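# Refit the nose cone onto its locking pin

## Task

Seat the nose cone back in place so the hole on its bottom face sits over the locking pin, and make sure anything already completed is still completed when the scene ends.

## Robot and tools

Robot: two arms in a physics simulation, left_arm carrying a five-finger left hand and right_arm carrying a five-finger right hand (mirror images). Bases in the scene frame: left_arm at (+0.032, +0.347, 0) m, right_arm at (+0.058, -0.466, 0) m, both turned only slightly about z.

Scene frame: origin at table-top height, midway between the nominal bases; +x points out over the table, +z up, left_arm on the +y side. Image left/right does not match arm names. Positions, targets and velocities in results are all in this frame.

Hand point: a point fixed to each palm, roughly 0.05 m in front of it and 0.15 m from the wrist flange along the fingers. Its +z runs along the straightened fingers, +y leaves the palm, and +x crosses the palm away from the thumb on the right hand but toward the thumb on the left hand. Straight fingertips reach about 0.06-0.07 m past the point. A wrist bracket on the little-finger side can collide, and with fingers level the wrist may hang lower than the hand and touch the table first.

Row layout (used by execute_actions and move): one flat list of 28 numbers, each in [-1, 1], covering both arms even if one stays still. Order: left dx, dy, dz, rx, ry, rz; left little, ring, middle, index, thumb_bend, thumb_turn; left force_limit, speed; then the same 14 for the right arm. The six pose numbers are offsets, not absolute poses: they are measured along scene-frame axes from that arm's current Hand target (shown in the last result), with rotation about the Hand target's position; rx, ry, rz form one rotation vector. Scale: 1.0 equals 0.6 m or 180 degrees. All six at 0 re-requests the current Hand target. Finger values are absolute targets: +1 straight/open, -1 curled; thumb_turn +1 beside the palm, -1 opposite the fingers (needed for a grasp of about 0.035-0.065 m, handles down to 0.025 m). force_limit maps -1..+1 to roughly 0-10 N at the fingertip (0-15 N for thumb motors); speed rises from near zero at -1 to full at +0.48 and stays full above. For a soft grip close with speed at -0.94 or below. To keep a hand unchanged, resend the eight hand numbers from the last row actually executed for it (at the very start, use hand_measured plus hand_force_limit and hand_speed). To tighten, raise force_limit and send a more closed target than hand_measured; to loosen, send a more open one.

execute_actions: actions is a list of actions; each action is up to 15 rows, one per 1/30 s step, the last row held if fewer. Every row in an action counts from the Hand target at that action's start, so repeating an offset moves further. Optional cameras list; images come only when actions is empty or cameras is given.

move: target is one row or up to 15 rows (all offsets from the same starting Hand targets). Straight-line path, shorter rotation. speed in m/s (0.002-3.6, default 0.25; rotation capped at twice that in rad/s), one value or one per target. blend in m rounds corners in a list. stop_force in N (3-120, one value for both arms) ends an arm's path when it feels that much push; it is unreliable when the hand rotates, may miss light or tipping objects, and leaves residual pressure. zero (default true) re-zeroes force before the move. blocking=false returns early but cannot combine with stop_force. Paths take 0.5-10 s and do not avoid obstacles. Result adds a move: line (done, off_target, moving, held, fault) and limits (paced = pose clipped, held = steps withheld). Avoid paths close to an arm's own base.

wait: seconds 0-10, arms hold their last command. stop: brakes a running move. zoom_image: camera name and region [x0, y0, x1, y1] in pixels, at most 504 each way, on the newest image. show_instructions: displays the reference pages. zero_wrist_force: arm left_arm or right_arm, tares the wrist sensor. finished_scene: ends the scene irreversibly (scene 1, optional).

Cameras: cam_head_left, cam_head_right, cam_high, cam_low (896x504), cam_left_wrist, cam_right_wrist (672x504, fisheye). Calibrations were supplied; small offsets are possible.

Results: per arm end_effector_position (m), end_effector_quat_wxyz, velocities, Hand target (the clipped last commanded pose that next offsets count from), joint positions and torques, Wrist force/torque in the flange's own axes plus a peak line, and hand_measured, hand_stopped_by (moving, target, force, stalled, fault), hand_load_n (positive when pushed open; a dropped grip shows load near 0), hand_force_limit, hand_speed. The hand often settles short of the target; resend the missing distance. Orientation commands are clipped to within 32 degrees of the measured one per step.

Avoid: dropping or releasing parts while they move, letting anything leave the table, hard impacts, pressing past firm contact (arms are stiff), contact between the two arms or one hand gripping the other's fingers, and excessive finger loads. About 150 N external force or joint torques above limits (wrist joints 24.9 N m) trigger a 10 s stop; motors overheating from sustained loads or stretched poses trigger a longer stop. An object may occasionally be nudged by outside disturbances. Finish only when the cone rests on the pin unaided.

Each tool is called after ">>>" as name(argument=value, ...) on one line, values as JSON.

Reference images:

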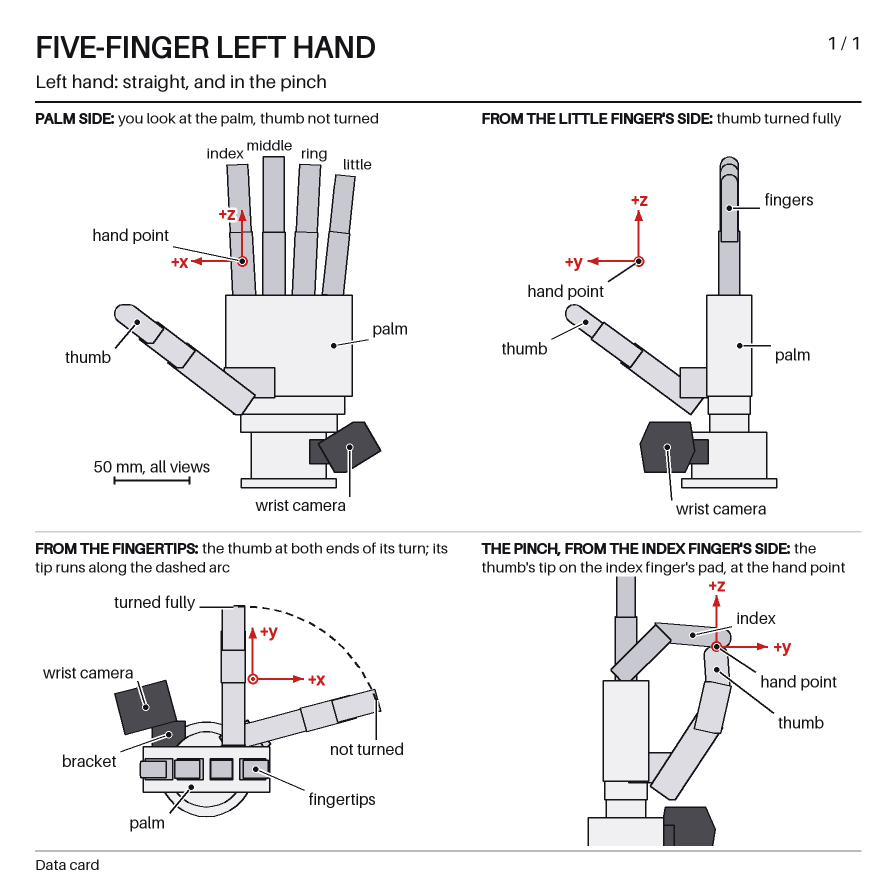

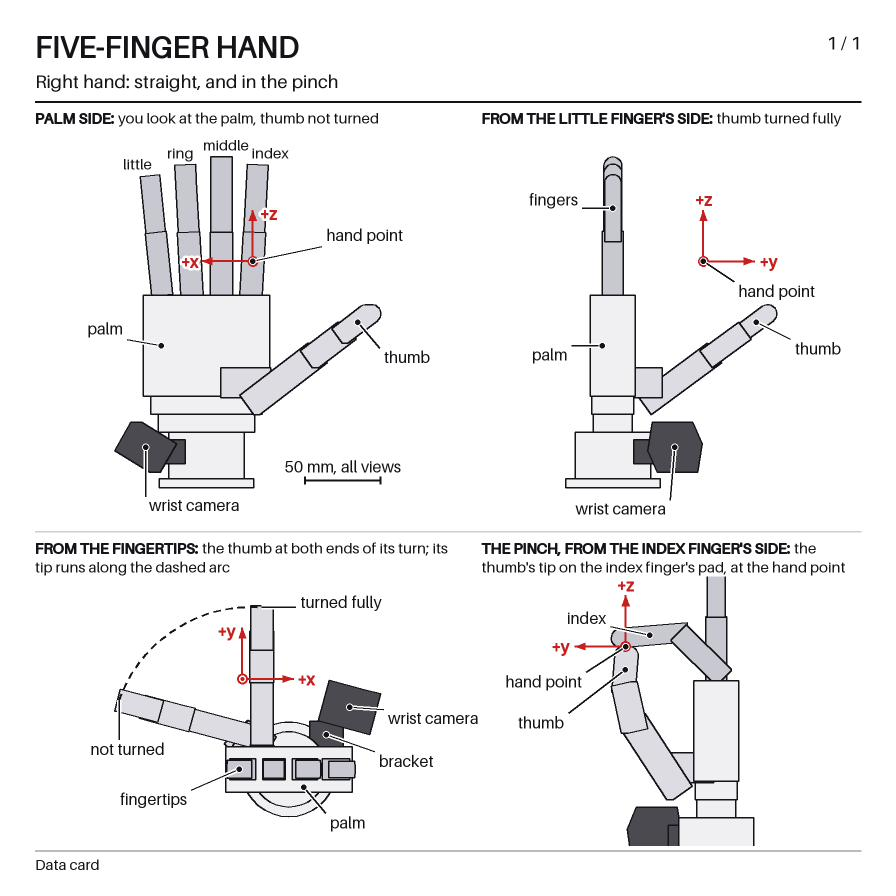

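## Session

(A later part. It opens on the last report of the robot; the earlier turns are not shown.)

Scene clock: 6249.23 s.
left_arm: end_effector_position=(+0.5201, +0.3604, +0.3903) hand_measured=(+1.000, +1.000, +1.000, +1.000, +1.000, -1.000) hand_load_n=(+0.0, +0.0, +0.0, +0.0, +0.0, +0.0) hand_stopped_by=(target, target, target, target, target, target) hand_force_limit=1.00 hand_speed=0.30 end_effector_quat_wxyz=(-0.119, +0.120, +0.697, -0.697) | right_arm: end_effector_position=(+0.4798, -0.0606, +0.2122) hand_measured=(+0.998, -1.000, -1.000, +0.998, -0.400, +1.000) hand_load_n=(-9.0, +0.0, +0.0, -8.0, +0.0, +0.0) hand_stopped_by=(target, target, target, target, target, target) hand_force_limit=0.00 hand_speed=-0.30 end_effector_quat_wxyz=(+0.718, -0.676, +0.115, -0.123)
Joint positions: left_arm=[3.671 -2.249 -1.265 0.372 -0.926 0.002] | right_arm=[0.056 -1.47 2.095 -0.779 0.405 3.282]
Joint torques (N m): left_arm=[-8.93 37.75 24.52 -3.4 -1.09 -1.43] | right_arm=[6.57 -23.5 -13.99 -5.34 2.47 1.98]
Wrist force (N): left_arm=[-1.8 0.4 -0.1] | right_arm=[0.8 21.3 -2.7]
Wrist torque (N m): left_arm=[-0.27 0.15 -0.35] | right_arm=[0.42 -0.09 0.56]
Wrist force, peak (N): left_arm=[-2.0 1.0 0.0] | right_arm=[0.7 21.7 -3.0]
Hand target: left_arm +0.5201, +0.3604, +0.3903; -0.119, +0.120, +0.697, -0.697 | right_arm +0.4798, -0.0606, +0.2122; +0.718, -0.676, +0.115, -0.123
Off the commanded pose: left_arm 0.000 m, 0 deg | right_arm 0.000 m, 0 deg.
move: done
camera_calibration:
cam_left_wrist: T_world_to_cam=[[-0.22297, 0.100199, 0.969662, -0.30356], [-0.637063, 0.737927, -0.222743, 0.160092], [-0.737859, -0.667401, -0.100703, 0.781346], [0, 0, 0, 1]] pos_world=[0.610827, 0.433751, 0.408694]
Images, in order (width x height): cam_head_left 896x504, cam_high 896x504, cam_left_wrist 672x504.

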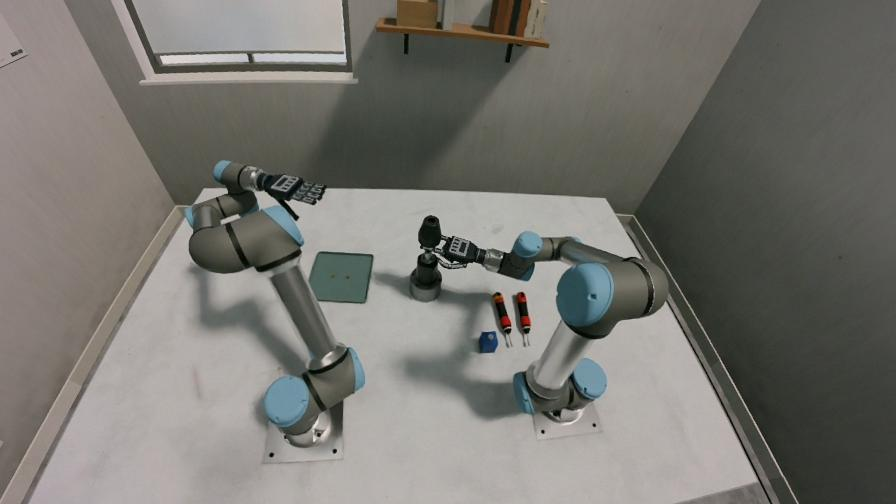

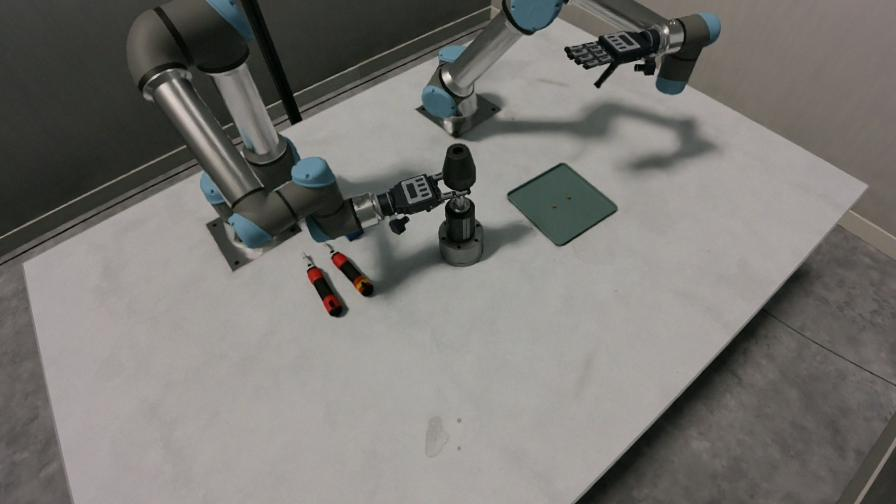

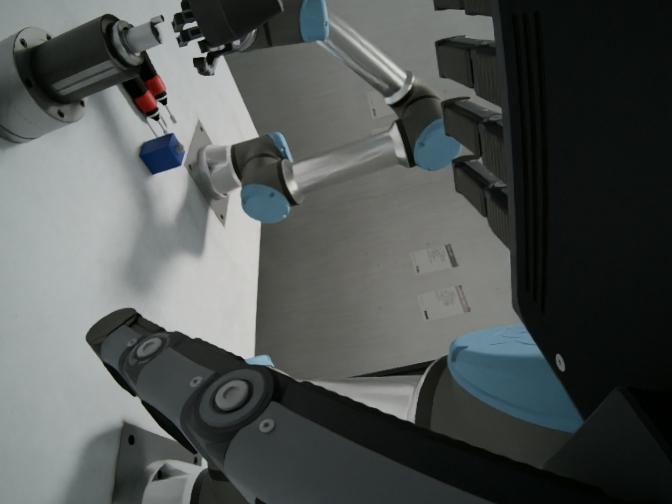

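>>> move(target=[0.0455,-0.3798,-0.2422,0,0,0,1,1,1,1,1,-1,1,0.3,0,0,0,0,0,0,1,-1,-1,1,-0.4,1,0,-0.3], speed=0.12, cameras=["cam_left_wrist","cam_high","cam_low"])

Scene clock: 6271.60 s.
left_arm: end_effector_position=(+0.5474, +0.1327, +0.2451) hand_measured=(+1.000, +1.000, +1.000, +1.000, +1.000, -1.000) hand_load_n=(+0.0, +0.0, +0.0, +0.0, -0.5, +0.0) hand_stopped_by=(target, target, target, target, target, target) hand_force_limit=1.00 hand_speed=0.30 end_effector_quat_wxyz=(-0.119, +0.120, +0.697, -0.697) | right_arm: end_effector_position=(+0.4798, -0.0606, +0.2122) hand_measured=(+0.998, -1.000, -1.000, +0.998, -0.400, +1.000) hand_load_n=(-9.0, +0.0, +0.0, -8.0, +0.0, +0.0) hand_stopped_by=(target, target, target, target, target, target) hand_force_limit=0.00 hand_speed=-0.30 end_effector_quat_wxyz=(+0.718, -0.676, +0.115, -0.123)
Joint positions: left_arm=[3.316 -2.386 -1.441 0.685 -0.571 0.002] | right_arm=[0.056 -1.47 2.095 -0.779 0.405 3.282]
Joint torques (N m): left_arm=[-8.67 41.81 23.37 1.34 1.39 -1.02] | right_arm=[6.27 -23.32 -14.4 -5.35 2.48 2.11]
Wrist force (N): left_arm=[-1.6 0.2 0.1] | right_arm=[1.0 20.9 -3.0]
Wrist torque (N m): left_arm=[-0.31 0.13 -0.42] | right_arm=[0.38 -0.11 0.56]
Wrist force, peak (N): left_arm=[-1.9 0.8 0.4] | right_arm=[0.8 21.7 -2.7]
Hand target: left_arm +0.5474, +0.1325, +0.2450; -0.119, +0.120, +0.697, -0.697 | right_arm +0.4798, -0.0606, +0.2122; +0.718, -0.676, +0.115, -0.123
Off the commanded pose: left_arm 0.000 m, 0 deg | right_arm 0.000 m, 0 deg.
move: done
camera_calibration:
cam_left_wrist: T_world_to_cam=[[-0.222729, 0.100164, 0.969721, -0.133917], [-0.63692, 0.738114, -0.222531, 0.313035], [-0.738055, -0.667199, -0.100603, 0.634881], [0, 0, 0, 1]] pos_world=[0.638128, 0.20595, 0.263393]
Images, in order (width x height): cam_high 896x504, cam_low 896x504, cam_left_wrist 672x504.

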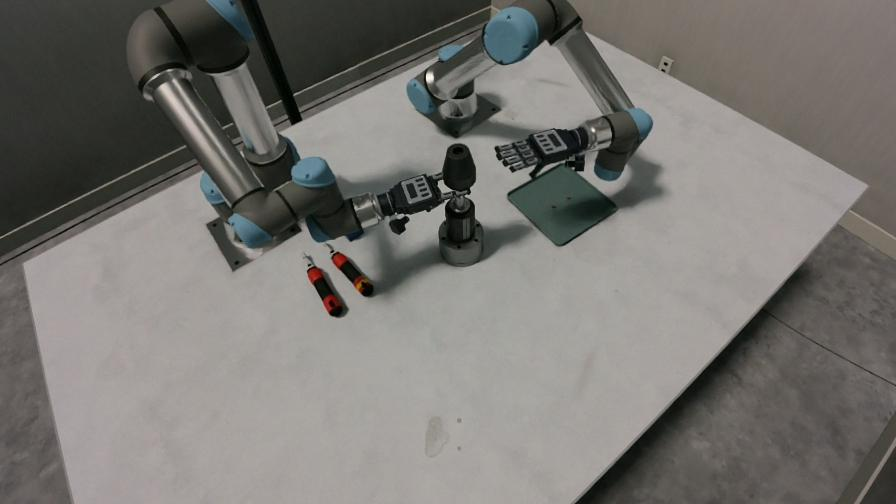

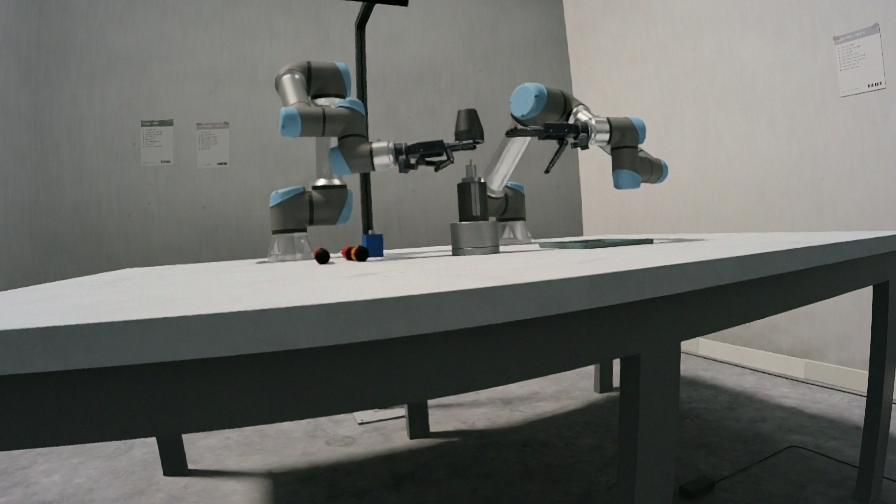

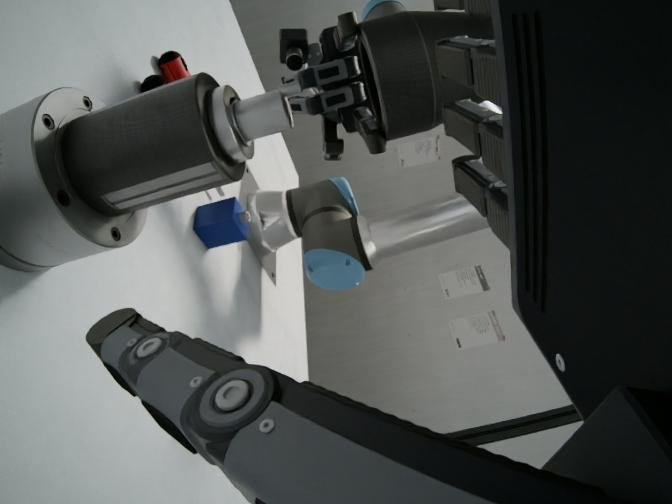

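>>> zoom_image(camera="cam_left_wrist", region=[190, 0, 450, 195])

>>> zoom_image(camera="cam_left_wrist", region=[190, 50, 320, 180])

>>> zoom_image(camera="cam_left_wrist", region=[320, 10, 450, 160])

Scaled by 1.938 from the camera's 672x504 image, which has a finer 960x720 frame.

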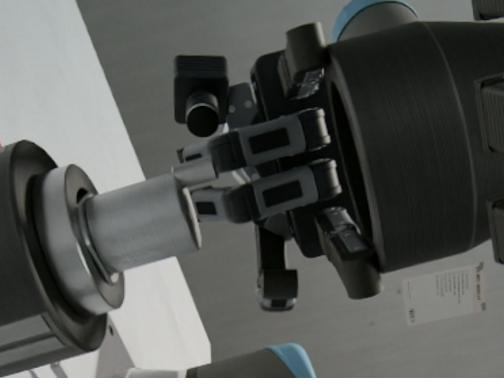

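Scaled by 3.877 from the camera's 672x504 image, which has a finer 960x720 frame.

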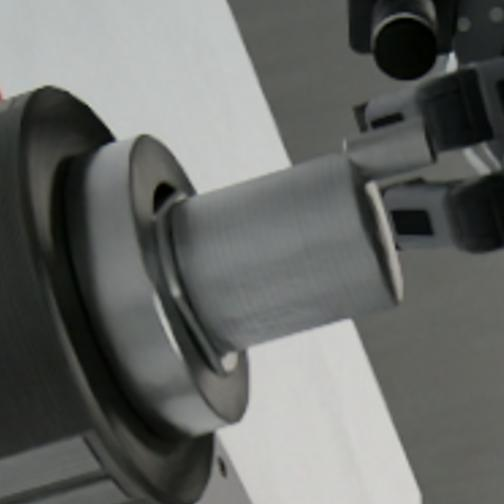

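Scaled by 3.360 from the camera's 672x504 image, which has a finer 960x720 frame.

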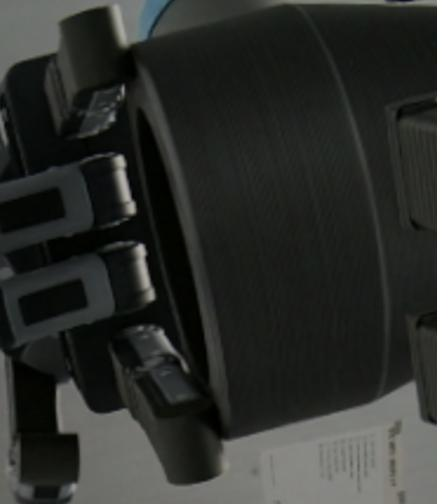

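>>> zoom_image(camera="cam_left_wrist", region=[50, 60, 250, 230])

>>> zoom_image(camera="cam_left_wrist", region=[220, 70, 310, 150])

>>> zoom_image(camera="cam_left_wrist", region=[340, 0, 440, 80])

>>> zoom_image(camera="cam_left_wrist", region=[350, 80, 450, 160])

Scaled by 2.520 from the camera's 672x504 image, which has a finer 960x720 frame.

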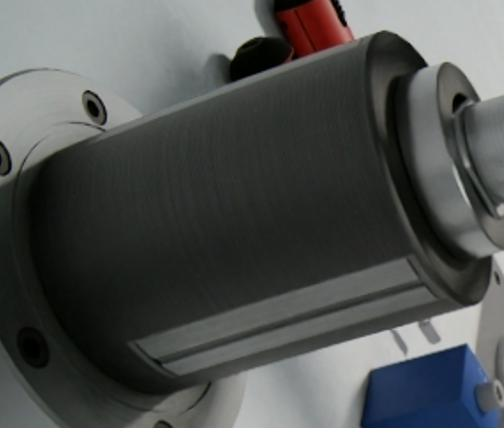

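Scaled by 5.600 from the camera's 672x504 image, which has a finer 960x720 frame.

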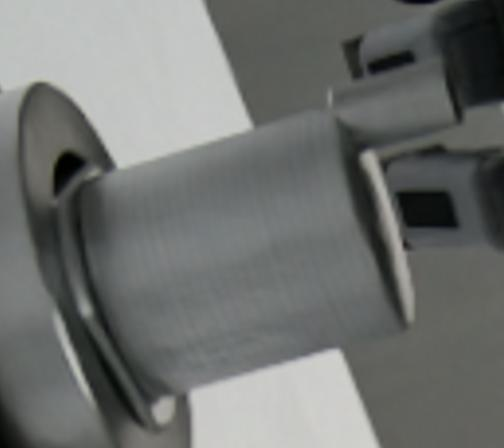

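Scaled by 5.040 from the camera's 672x504 image, which has a finer 960x720 frame.

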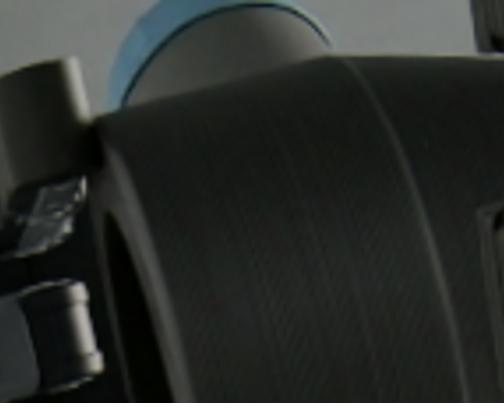

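Scaled by 5.040 from the camera's 672x504 image, which has a finer 960x720 frame.

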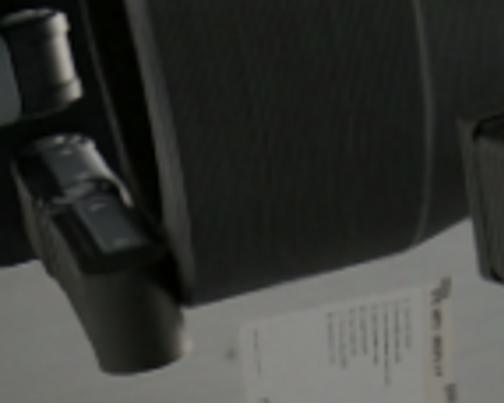

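>>> zoom_image(camera="cam_left_wrist", region=[85, 60, 215, 130])

>>> zoom_image(camera="cam_left_wrist", region=[110, 155, 250, 225])

Scaled by 3.877 from the camera's 672x504 image, which has a finer 960x720 frame.

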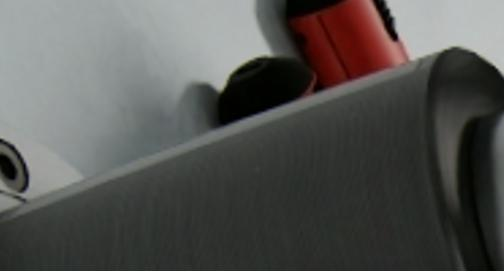

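Scaled by 3.600 from the camera's 672x504 image, which has a finer 960x720 frame.

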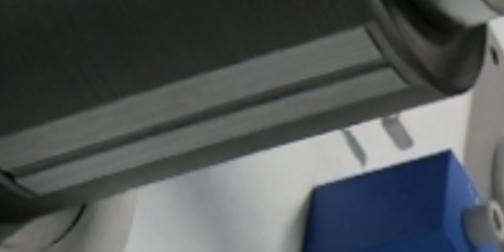

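>>> move(target=[0,0,0,0,0,0,1,1,1,1,1,-1,1,0.3,-0.0008,-0.0012,-0.0583,0,0,0,1,-1,-1,1,-0.4,1,0,-0.3], speed=0.03, stop_force=5, cameras=["cam_left_wrist","cam_high","cam_low"])

>>> zoom_image(camera="cam_left_wrist", region=[210, 40, 410, 190])

>>> zoom_image(camera="cam_low", region=[430, 110, 520, 200])

Scene clock: 6471.23 s.
left_arm: end_effector_position=(+0.5474, +0.1325, +0.2450) hand_measured=(+1.000, +1.000, +1.000, +1.000, +1.000, -1.000) hand_load_n=(+0.0, +0.0, +0.0, +0.0, +0.0, +0.0) hand_stopped_by=(target, target, target, target, target, target) hand_force_limit=1.00 hand_speed=0.30 end_effector_quat_wxyz=(-0.119, +0.120, +0.697, -0.697) | right_arm: end_effector_position=(+0.4793, -0.0613, +0.1773) hand_measured=(+0.998, -1.000, -1.000, +0.998, -0.400, +1.000) hand_load_n=(-9.5, +0.0, +0.0, -8.0, +0.0, +0.0) hand_stopped_by=(target, target, target, target, target, target) hand_force_limit=0.00 hand_speed=-0.30 end_effector_quat_wxyz=(+0.718, -0.676, +0.115, -0.123)
Joint positions: left_arm=[3.315 -2.387 -1.441 0.685 -0.571 0.002] | right_arm=[0.054 -1.411 2.141 -0.883 0.403 3.282]
Joint torques (N m): left_arm=[-8.43 39.78 22.8 1.12 1.42 -1.37] | right_arm=[-9.54 -24.15 -12.21 -5.59 -0.53 2.17]
Wrist force (N): left_arm=[-1.5 0.4 -0.3] | right_arm=[0.6 21.1 -2.6]
Wrist torque (N m): left_arm=[-0.26 0.09 -0.42] | right_arm=[0.38 -0.04 0.55]
Wrist force, peak (N): left_arm=[-1.9 0.8 -0.3] | right_arm=[0.7 22.1 -3.0]
Hand target: left_arm +0.5474, +0.1325, +0.2450; -0.119, +0.120, +0.697, -0.697 | right_arm +0.4793, -0.0613, +0.1773; +0.718, -0.676, +0.115, -0.123
Off the commanded pose: left_arm 0.000 m, 0 deg | right_arm 0.000 m, 0 deg.
move: done
camera_calibration:
cam_left_wrist: T_world_to_cam=[[-0.222596, 0.100158, 0.969752, -0.133901], [-0.636958, 0.738109, -0.22244, 0.313088], [-0.738062, -0.667206, -0.100504, 0.634784], [0, 0, 0, 1]] pos_world=[0.638128, 0.20585, 0.263293]
Images, in order (width x height): cam_high 896x504, cam_low 896x504, cam_left_wrist 672x504.

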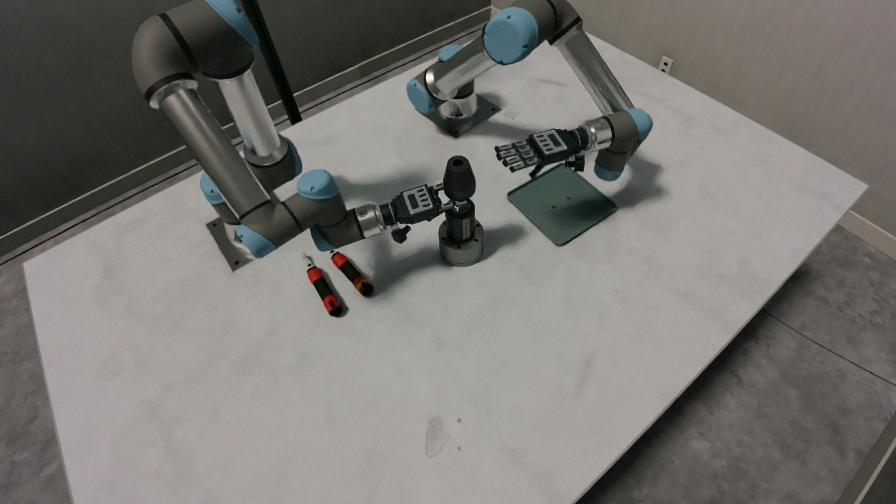

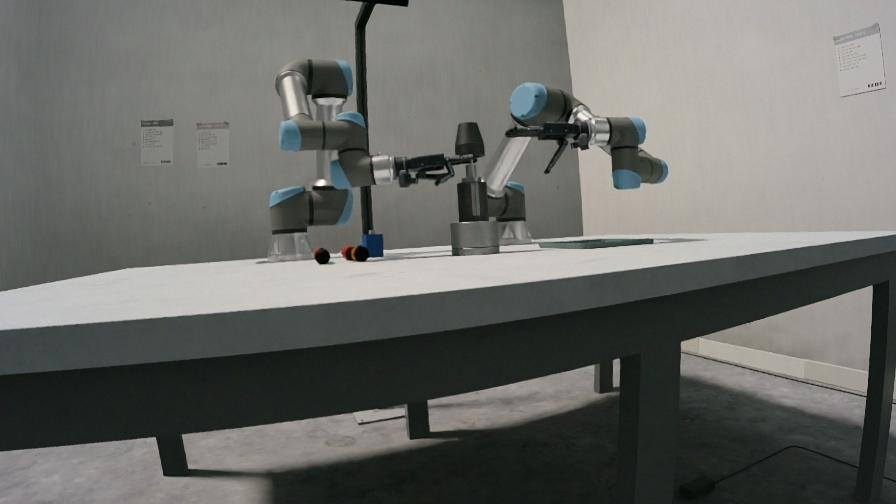

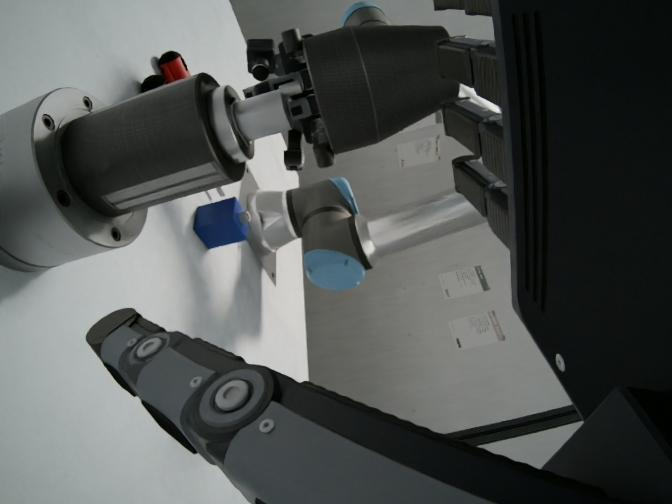

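Scaled by 2.520 from the camera's 672x504 image, which has a finer 960x720 frame.

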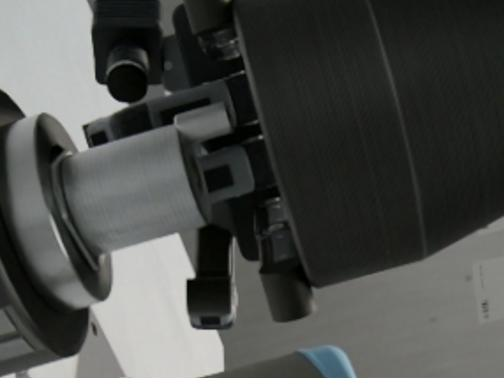

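Scaled by 5.600 from the camera's 896x504 image, which has a finer 1280x720 frame.

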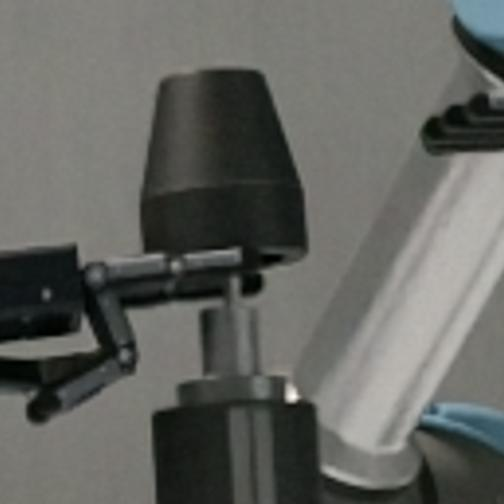

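>>> zoom_image(camera="cam_left_wrist", region=[290, 20, 390, 90])

>>> zoom_image(camera="cam_left_wrist", region=[310, 90, 410, 160])

>>> zoom_image(camera="cam_left_wrist", region=[220, 70, 320, 150])

Scaled by 5.040 from the camera's 672x504 image, which has a finer 960x720 frame.

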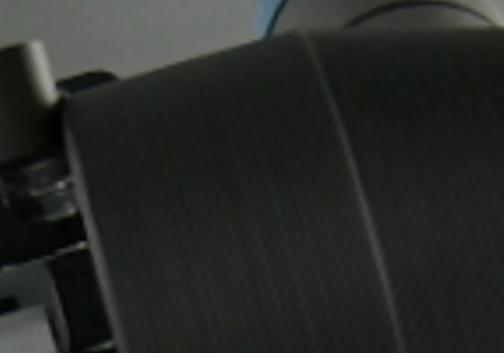

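Scaled by 5.040 from the camera's 672x504 image, which has a finer 960x720 frame.

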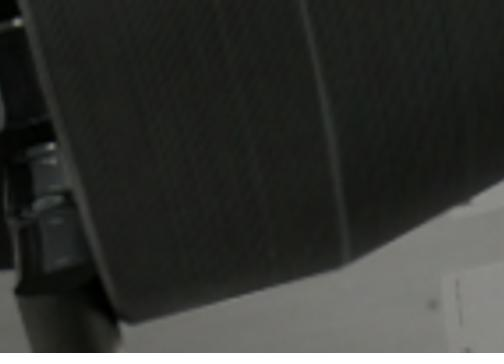

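Scaled by 5.040 from the camera's 672x504 image, which has a finer 960x720 frame.

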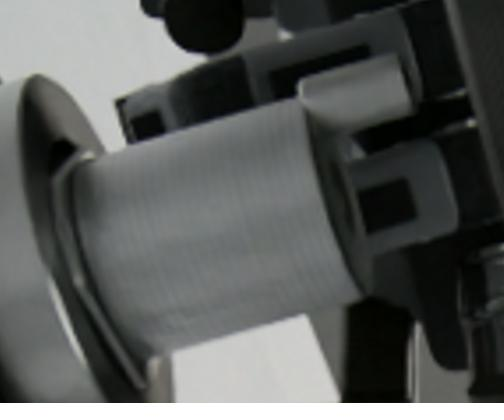

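>>> move(target=[0,0,0,0,0,0,1,1,1,1,1,-1,1,0.3,0,-0.0007,-0.0317,0,0,0,1,-1,-1,1,-0.4,1,0,-0.3], speed=0.015, stop_force=4, cameras=["cam_left_wrist","cam_low"])

>>> zoom_image(camera="cam_left_wrist", region=[210, 30, 390, 190])

>>> zoom_image(camera="cam_low", region=[430, 110, 520, 200])

Scene clock: 6548.70 s.
left_arm: end_effector_position=(+0.5474, +0.1325, +0.2450) hand_measured=(+1.000, +1.000, +1.000, +1.000, +1.000, -1.000) hand_load_n=(+0.0, +0.0, +0.0, +0.0, +0.0, +0.0) hand_stopped_by=(target, target, target, target, target, target) hand_force_limit=1.00 hand_speed=0.30 end_effector_quat_wxyz=(-0.119, +0.120, +0.697, -0.697) | right_arm: end_effector_position=(+0.4793, -0.0617, +0.1582) hand_measured=(+0.998, -1.000, -1.000, +0.998, -0.400, +1.000) hand_load_n=(-9.0, +0.0, +0.0, -8.0, +0.0, +0.0) hand_stopped_by=(target, target, target, target, target, target) hand_force_limit=0.00 hand_speed=-0.30 end_effector_quat_wxyz=(+0.718, -0.676, +0.115, -0.123)
Joint positions: left_arm=[3.315 -2.387 -1.441 0.685 -0.571 0.002] | right_arm=[0.053 -1.375 2.162 -0.941 0.402 3.283]
Joint torques (N m): left_arm=[-7.94 40.56 23.07 1.1 1.27 -1.37] | right_arm=[-9.57 -24.77 -11.2 -5.49 -0.62 2.11]
Wrist force (N): left_arm=[-1.6 0.5 -0.1] | right_arm=[0.9 21.5 -2.6]
Wrist torque (N m): left_arm=[-0.25 0.12 -0.42] | right_arm=[0.45 -0.10 0.57]
Wrist force, peak (N): left_arm=[-1.9 0.6 -0.2] | right_arm=[0.8 21.7 -2.5]
Hand target: left_arm +0.5474, +0.1325, +0.2450; -0.119, +0.120, +0.697, -0.697 | right_arm +0.4793, -0.0617, +0.1582; +0.718, -0.676, +0.115, -0.123
Off the commanded pose: left_arm 0.000 m, 0 deg | right_arm 0.000 m, 0 deg.
move: done
camera_calibration:
cam_left_wrist: T_world_to_cam=[[-0.222596, 0.100158, 0.969752, -0.133901], [-0.636958, 0.738109, -0.22244, 0.313088], [-0.738062, -0.667206, -0.100504, 0.634784], [0, 0, 0, 1]] pos_world=[0.638128, 0.20585, 0.263293]
Images, in order (width x height): cam_low 896x504, cam_left_wrist 672x504.

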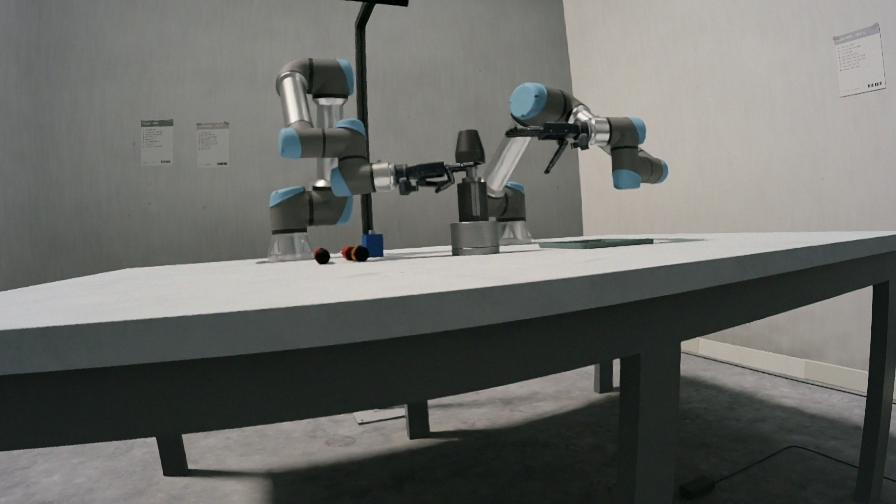

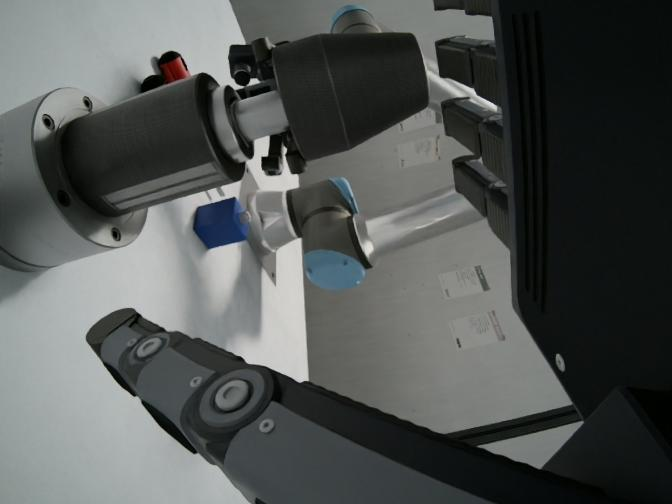

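Scaled by 2.800 from the camera's 672x504 image, which has a finer 960x720 frame.

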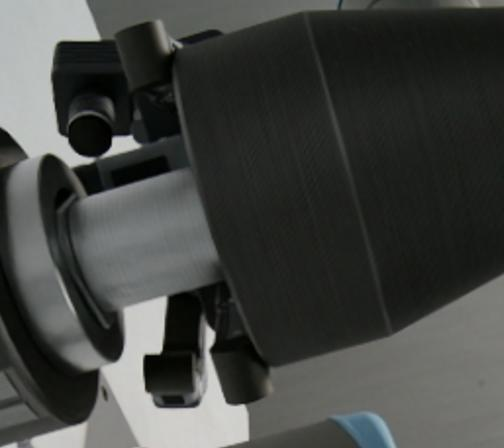

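Scaled by 5.600 from the camera's 896x504 image, which has a finer 1280x720 frame.

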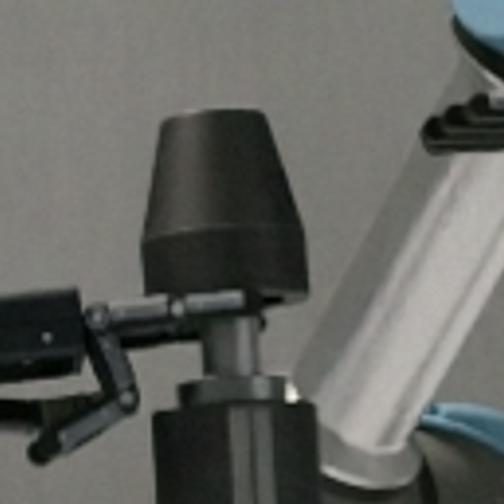

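>>> zoom_image(camera="cam_left_wrist", region=[240, 120, 320, 180])

>>> zoom_image(camera="cam_left_wrist", region=[220, 30, 300, 90])

Scaled by 6.300 from the camera's 672x504 image, which has a finer 960x720 frame.

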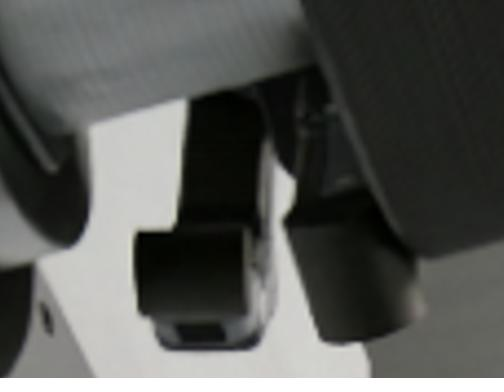

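Scaled by 6.300 from the camera's 672x504 image, which has a finer 960x720 frame.

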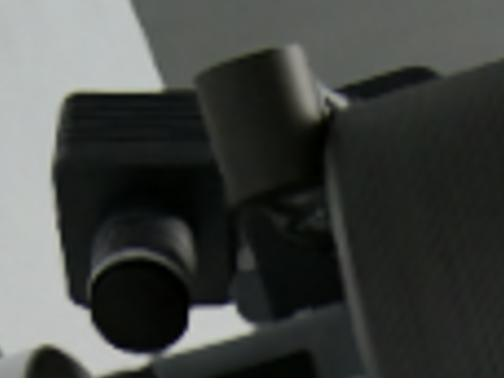

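>>> move(target=[0,0,0,0,0,0,1,1,1,1,1,-1,1,0.3,0,0,-0.0233,0,0,0,1,-1,-1,1,-0.4,1,0,-0.3], speed=0.01, stop_force=3.5, cameras=["cam_left_wrist","cam_low"])

>>> zoom_image(camera="cam_left_wrist", region=[200, 30, 380, 190])

Scene clock: 6619.90 s.
left_arm: end_effector_position=(+0.5474, +0.1325, +0.2450) hand_measured=(+1.000, +1.000, +1.000, +1.000, +1.000, -1.000) hand_load_n=(-0.5, +0.0, +0.0, +0.0, -0.5, +0.0) hand_stopped_by=(target, target, target, target, target, target) hand_force_limit=1.00 hand_speed=0.30 end_effector_quat_wxyz=(-0.119, +0.120, +0.697, -0.697) | right_arm: end_effector_position=(+0.4793, -0.0617, +0.1443) hand_measured=(+0.998, -1.000, -1.000, +0.998, -0.400, +1.000) hand_load_n=(-9.5, +0.0, +0.5, -8.0, +0.0, +0.0) hand_stopped_by=(target, target, target, target, target, target) hand_force_limit=0.00 hand_speed=-0.30 end_effector_quat_wxyz=(+0.718, -0.676, +0.115, -0.123)
Joint positions: left_arm=[3.315 -2.387 -1.441 0.685 -0.571 0.002] | right_arm=[0.053 -1.346 2.175 -0.983 0.402 3.283]
Joint torques (N m): left_arm=[-8.72 39.71 23.2 0.98 1.45 -1.17] | right_arm=[-7.66 -24.82 -10.05 -5.54 -0.31 2.18]
Wrist force (N): left_arm=[-1.9 0.5 -0.4] | right_arm=[0.8 21.2 -2.7]
Wrist torque (N m): left_arm=[-0.24 0.15 -0.44] | right_arm=[0.41 -0.09 0.56]
Wrist force, peak (N): left_arm=[-2.0 0.6 0.1] | right_arm=[0.9 21.7 -2.9]
Hand target: left_arm +0.5474, +0.1325, +0.2450; -0.119, +0.120, +0.697, -0.697 | right_arm +0.4793, -0.0617, +0.1443; +0.718, -0.676, +0.115, -0.123
Off the commanded pose: left_arm 0.000 m, 0 deg | right_arm 0.000 m, 0 deg.
move: done
camera_calibration:
cam_left_wrist: T_world_to_cam=[[-0.222596, 0.100158, 0.969752, -0.133901], [-0.636958, 0.738109, -0.22244, 0.313088], [-0.738062, -0.667206, -0.100504, 0.634784], [0, 0, 0, 1]] pos_world=[0.638128, 0.20585, 0.263293]
Images, in order (width x height): cam_low 896x504, cam_left_wrist 672x504.

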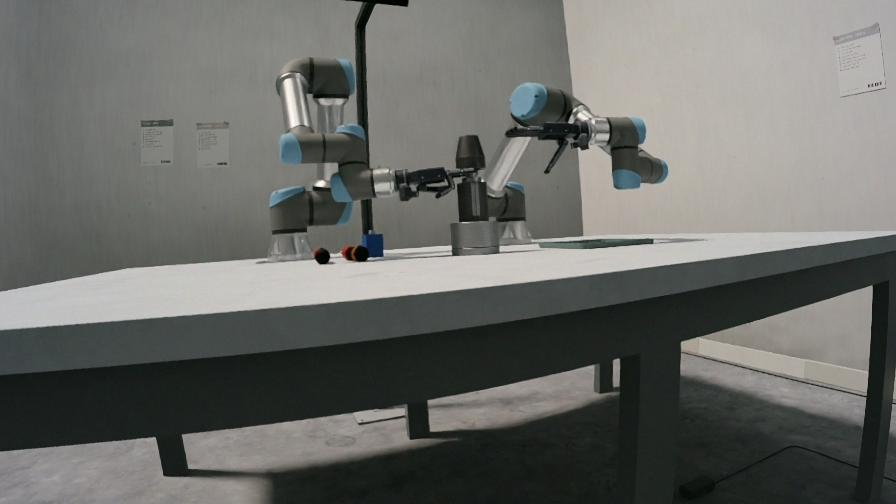

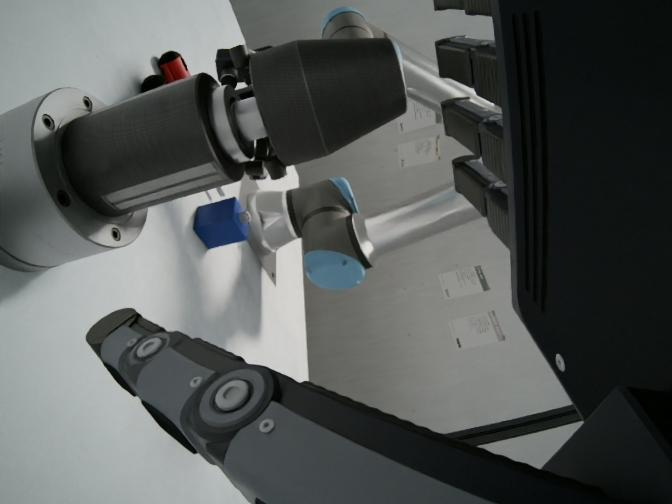

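Scaled by 2.800 from the camera's 672x504 image, which has a finer 960x720 frame.

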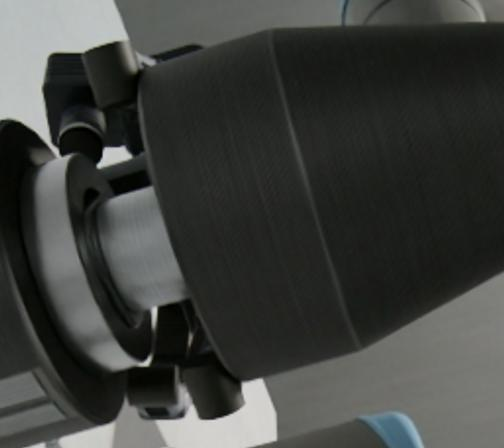

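>>> move(target=[0,0,0,0,0,0,1,1,1,1,1,-1,1,0.3,-0.00534,0.00189,0,0,0,0,1,-1,-1,1,-0.4,1,0,-0.3], speed=0.005, stop_force=12, cameras=["cam_left_wrist","cam_low"])

>>> zoom_image(camera="cam_left_wrist", region=[200, 30, 380, 190])

Scene clock: 6632.97 s.
left_arm: end_effector_position=(+0.5474, +0.1325, +0.2450) hand_measured=(+1.000, +1.000, +1.000, +1.000, +1.000, -1.000) hand_load_n=(+0.0, -0.5, +0.0, +0.0, +0.0, +0.0) hand_stopped_by=(target, target, target, target, target, target) hand_force_limit=1.00 hand_speed=0.30 end_effector_quat_wxyz=(-0.119, +0.120, +0.697, -0.697) | right_arm: end_effector_position=(+0.4761, -0.0606, +0.1443) hand_measured=(+0.998, -1.000, -1.000, +0.998, -0.400, +1.000) hand_load_n=(-9.5, +0.0, +0.0, -8.0, +0.5, +0.0) hand_stopped_by=(target, target, target, target, target, target) hand_force_limit=0.00 hand_speed=-0.30 end_effector_quat_wxyz=(+0.718, -0.676, +0.115, -0.123)
Joint positions: left_arm=[3.315 -2.387 -1.441 0.685 -0.571 0.002] | right_arm=[0.057 -1.351 2.182 -0.984 0.406 3.281]
Joint torques (N m): left_arm=[-8.2 40.03 22.92 0.98 1.34 -1.25] | right_arm=[7.44 -39.95 -10.39 -5.55 2.68 -2.35]
Wrist force (N): left_arm=[-1.6 0.3 -0.2] | right_arm=[0.9 21.4 -3.0]
Wrist torque (N m): left_arm=[-0.27 0.12 -0.41] | right_arm=[0.45 -0.09 0.65]
Wrist force, peak (N): left_arm=[-1.9 0.3 0.0] | right_arm=[1.0 21.9 -2.6]
Hand target: left_arm +0.5474, +0.1325, +0.2450; -0.119, +0.120, +0.697, -0.697 | right_arm +0.4761, -0.0606, +0.1443; +0.718, -0.676, +0.115, -0.123
Off the commanded pose: left_arm 0.000 m, 0 deg | right_arm 0.000 m, 0 deg.
move: done
camera_calibration:
cam_left_wrist: T_world_to_cam=[[-0.222596, 0.100158, 0.969752, -0.133901], [-0.636958, 0.738109, -0.22244, 0.313088], [-0.738062, -0.667206, -0.100504, 0.634784], [0, 0, 0, 1]] pos_world=[0.638128, 0.20585, 0.263293]
Images, in order (width x height): cam_low 896x504, cam_left_wrist 672x504.

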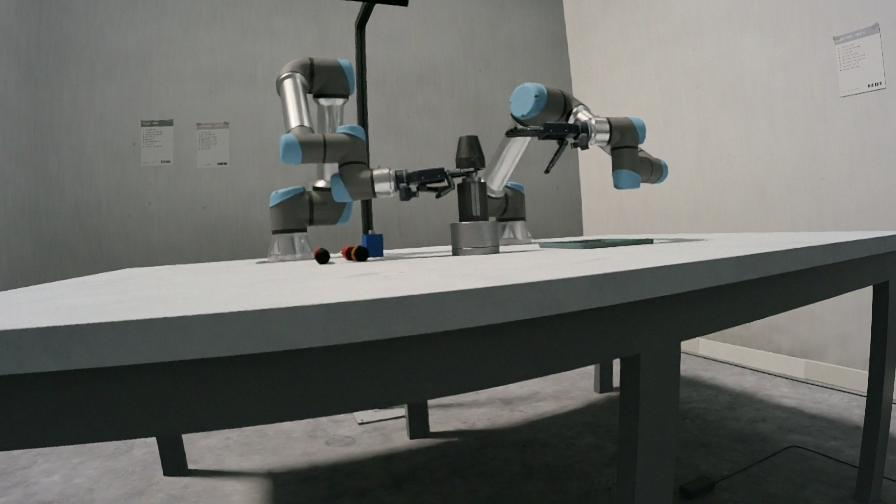

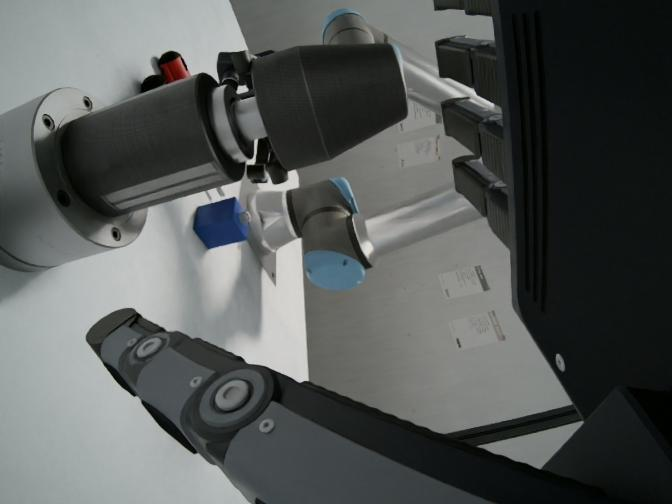

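Scaled by 2.800 from the camera's 672x504 image, which has a finer 960x720 frame.

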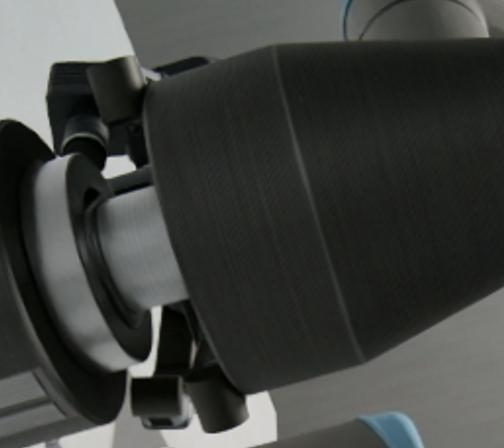

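>>> move(target=[[0,0,0,0,0,0,1,1,1,1,1,-1,1,0.3,0.00283,-0.001,0,0,0,0,1,-1,-1,1,-0.4,1,0,-0.3],[0,0,0,0,0,0,1,1,1,1,1,-1,1,0.3,0.00283,-0.001,-0.0183,0,0,0,1,-1,-1,1,-0.4,1,0,-0.3]], speed=0.006, stop_force=4, cameras=["cam_left_wrist","cam_low"])

>>> zoom_image(camera="cam_left_wrist", region=[200, 30, 380, 190])

>>> zoom_image(camera="cam_low", region=[430, 120, 520, 210])

Scene clock: 6684.37 s.
left_arm: end_effector_position=(+0.5474, +0.1325, +0.2450) hand_measured=(+1.000, +1.000, +1.000, +1.000, +1.000, -1.000) hand_load_n=(+0.0, +0.0, -0.5, +0.0, +0.0, +0.0) hand_stopped_by=(target, target, target, target, target, target) hand_force_limit=1.00 hand_speed=0.30 end_effector_quat_wxyz=(-0.119, +0.120, +0.697, -0.697) | right_arm: end_effector_position=(+0.4778, -0.0612, +0.1333) hand_measured=(+0.998, -1.000, -1.000, +0.998, -0.400, +1.000) hand_load_n=(-9.5, +0.0, +0.0, -8.0, +0.0, +0.0) hand_stopped_by=(target, target, target, target, target, target) hand_force_limit=0.00 hand_speed=-0.30 end_effector_quat_wxyz=(+0.718, -0.676, +0.115, -0.123)
Joint positions: left_arm=[3.315 -2.387 -1.441 0.685 -0.571 0.002] | right_arm=[0.055 -1.325 2.188 -1.017 0.404 3.282]
Joint torques (N m): left_arm=[-8.94 39.81 22.8 0.88 1.24 -1.27] | right_arm=[-9.66 -26.07 -9.84 -5.53 -0.59 2.11]
Wrist force (N): left_arm=[-1.5 0.3 -0.2] | right_arm=[0.6 21.3 -2.8]
Wrist torque (N m): left_arm=[-0.27 0.09 -0.41] | right_arm=[0.44 -0.06 0.58]
Wrist force, peak (N): left_arm=[-2.1 0.4 -0.4] | right_arm=[1.0 22.0 -2.9]
Hand target: left_arm +0.5474, +0.1325, +0.2450; -0.119, +0.120, +0.697, -0.697 | right_arm +0.4778, -0.0612, +0.1333; +0.718, -0.676, +0.115, -0.123
Off the commanded pose: left_arm 0.000 m, 0 deg | right_arm 0.000 m, 0 deg.
move: done
camera_calibration:
cam_left_wrist: T_world_to_cam=[[-0.222596, 0.100158, 0.969752, -0.133901], [-0.636958, 0.738109, -0.22244, 0.313088], [-0.738062, -0.667206, -0.100504, 0.634784], [0, 0, 0, 1]] pos_world=[0.638128, 0.20585, 0.263293]
Images, in order (width x height): cam_low 896x504, cam_left_wrist 672x504.

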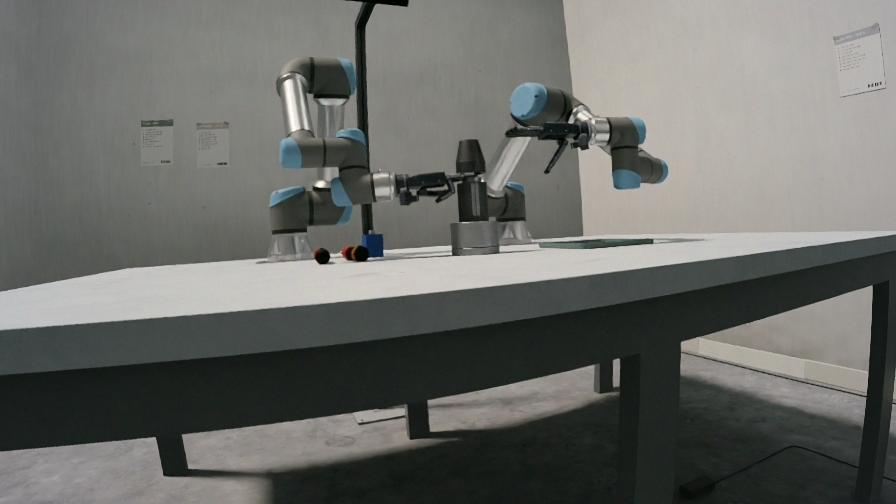

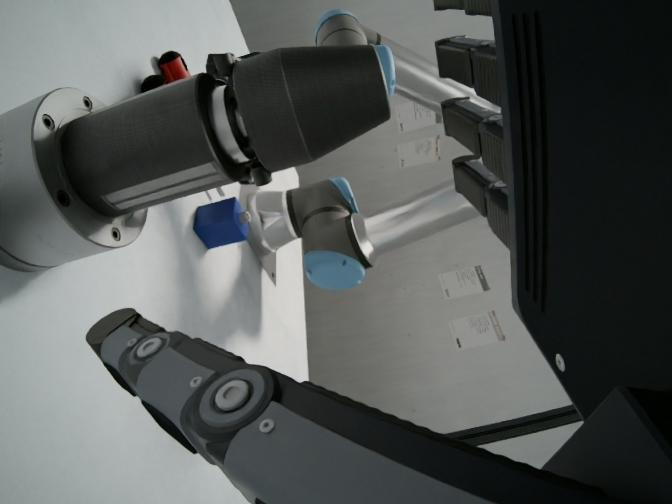

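Scaled by 2.800 from the camera's 672x504 image, which has a finer 960x720 frame.

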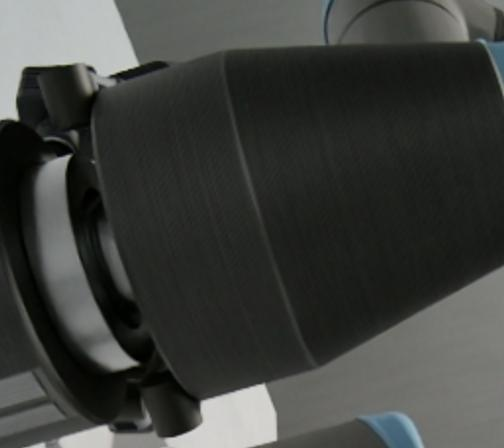

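Scaled by 5.600 from the camera's 896x504 image, which has a finer 1280x720 frame.

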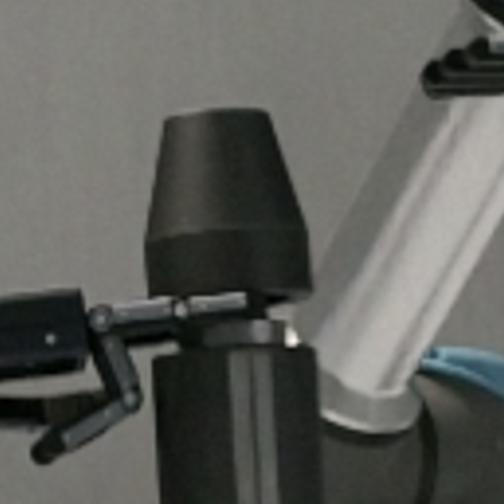

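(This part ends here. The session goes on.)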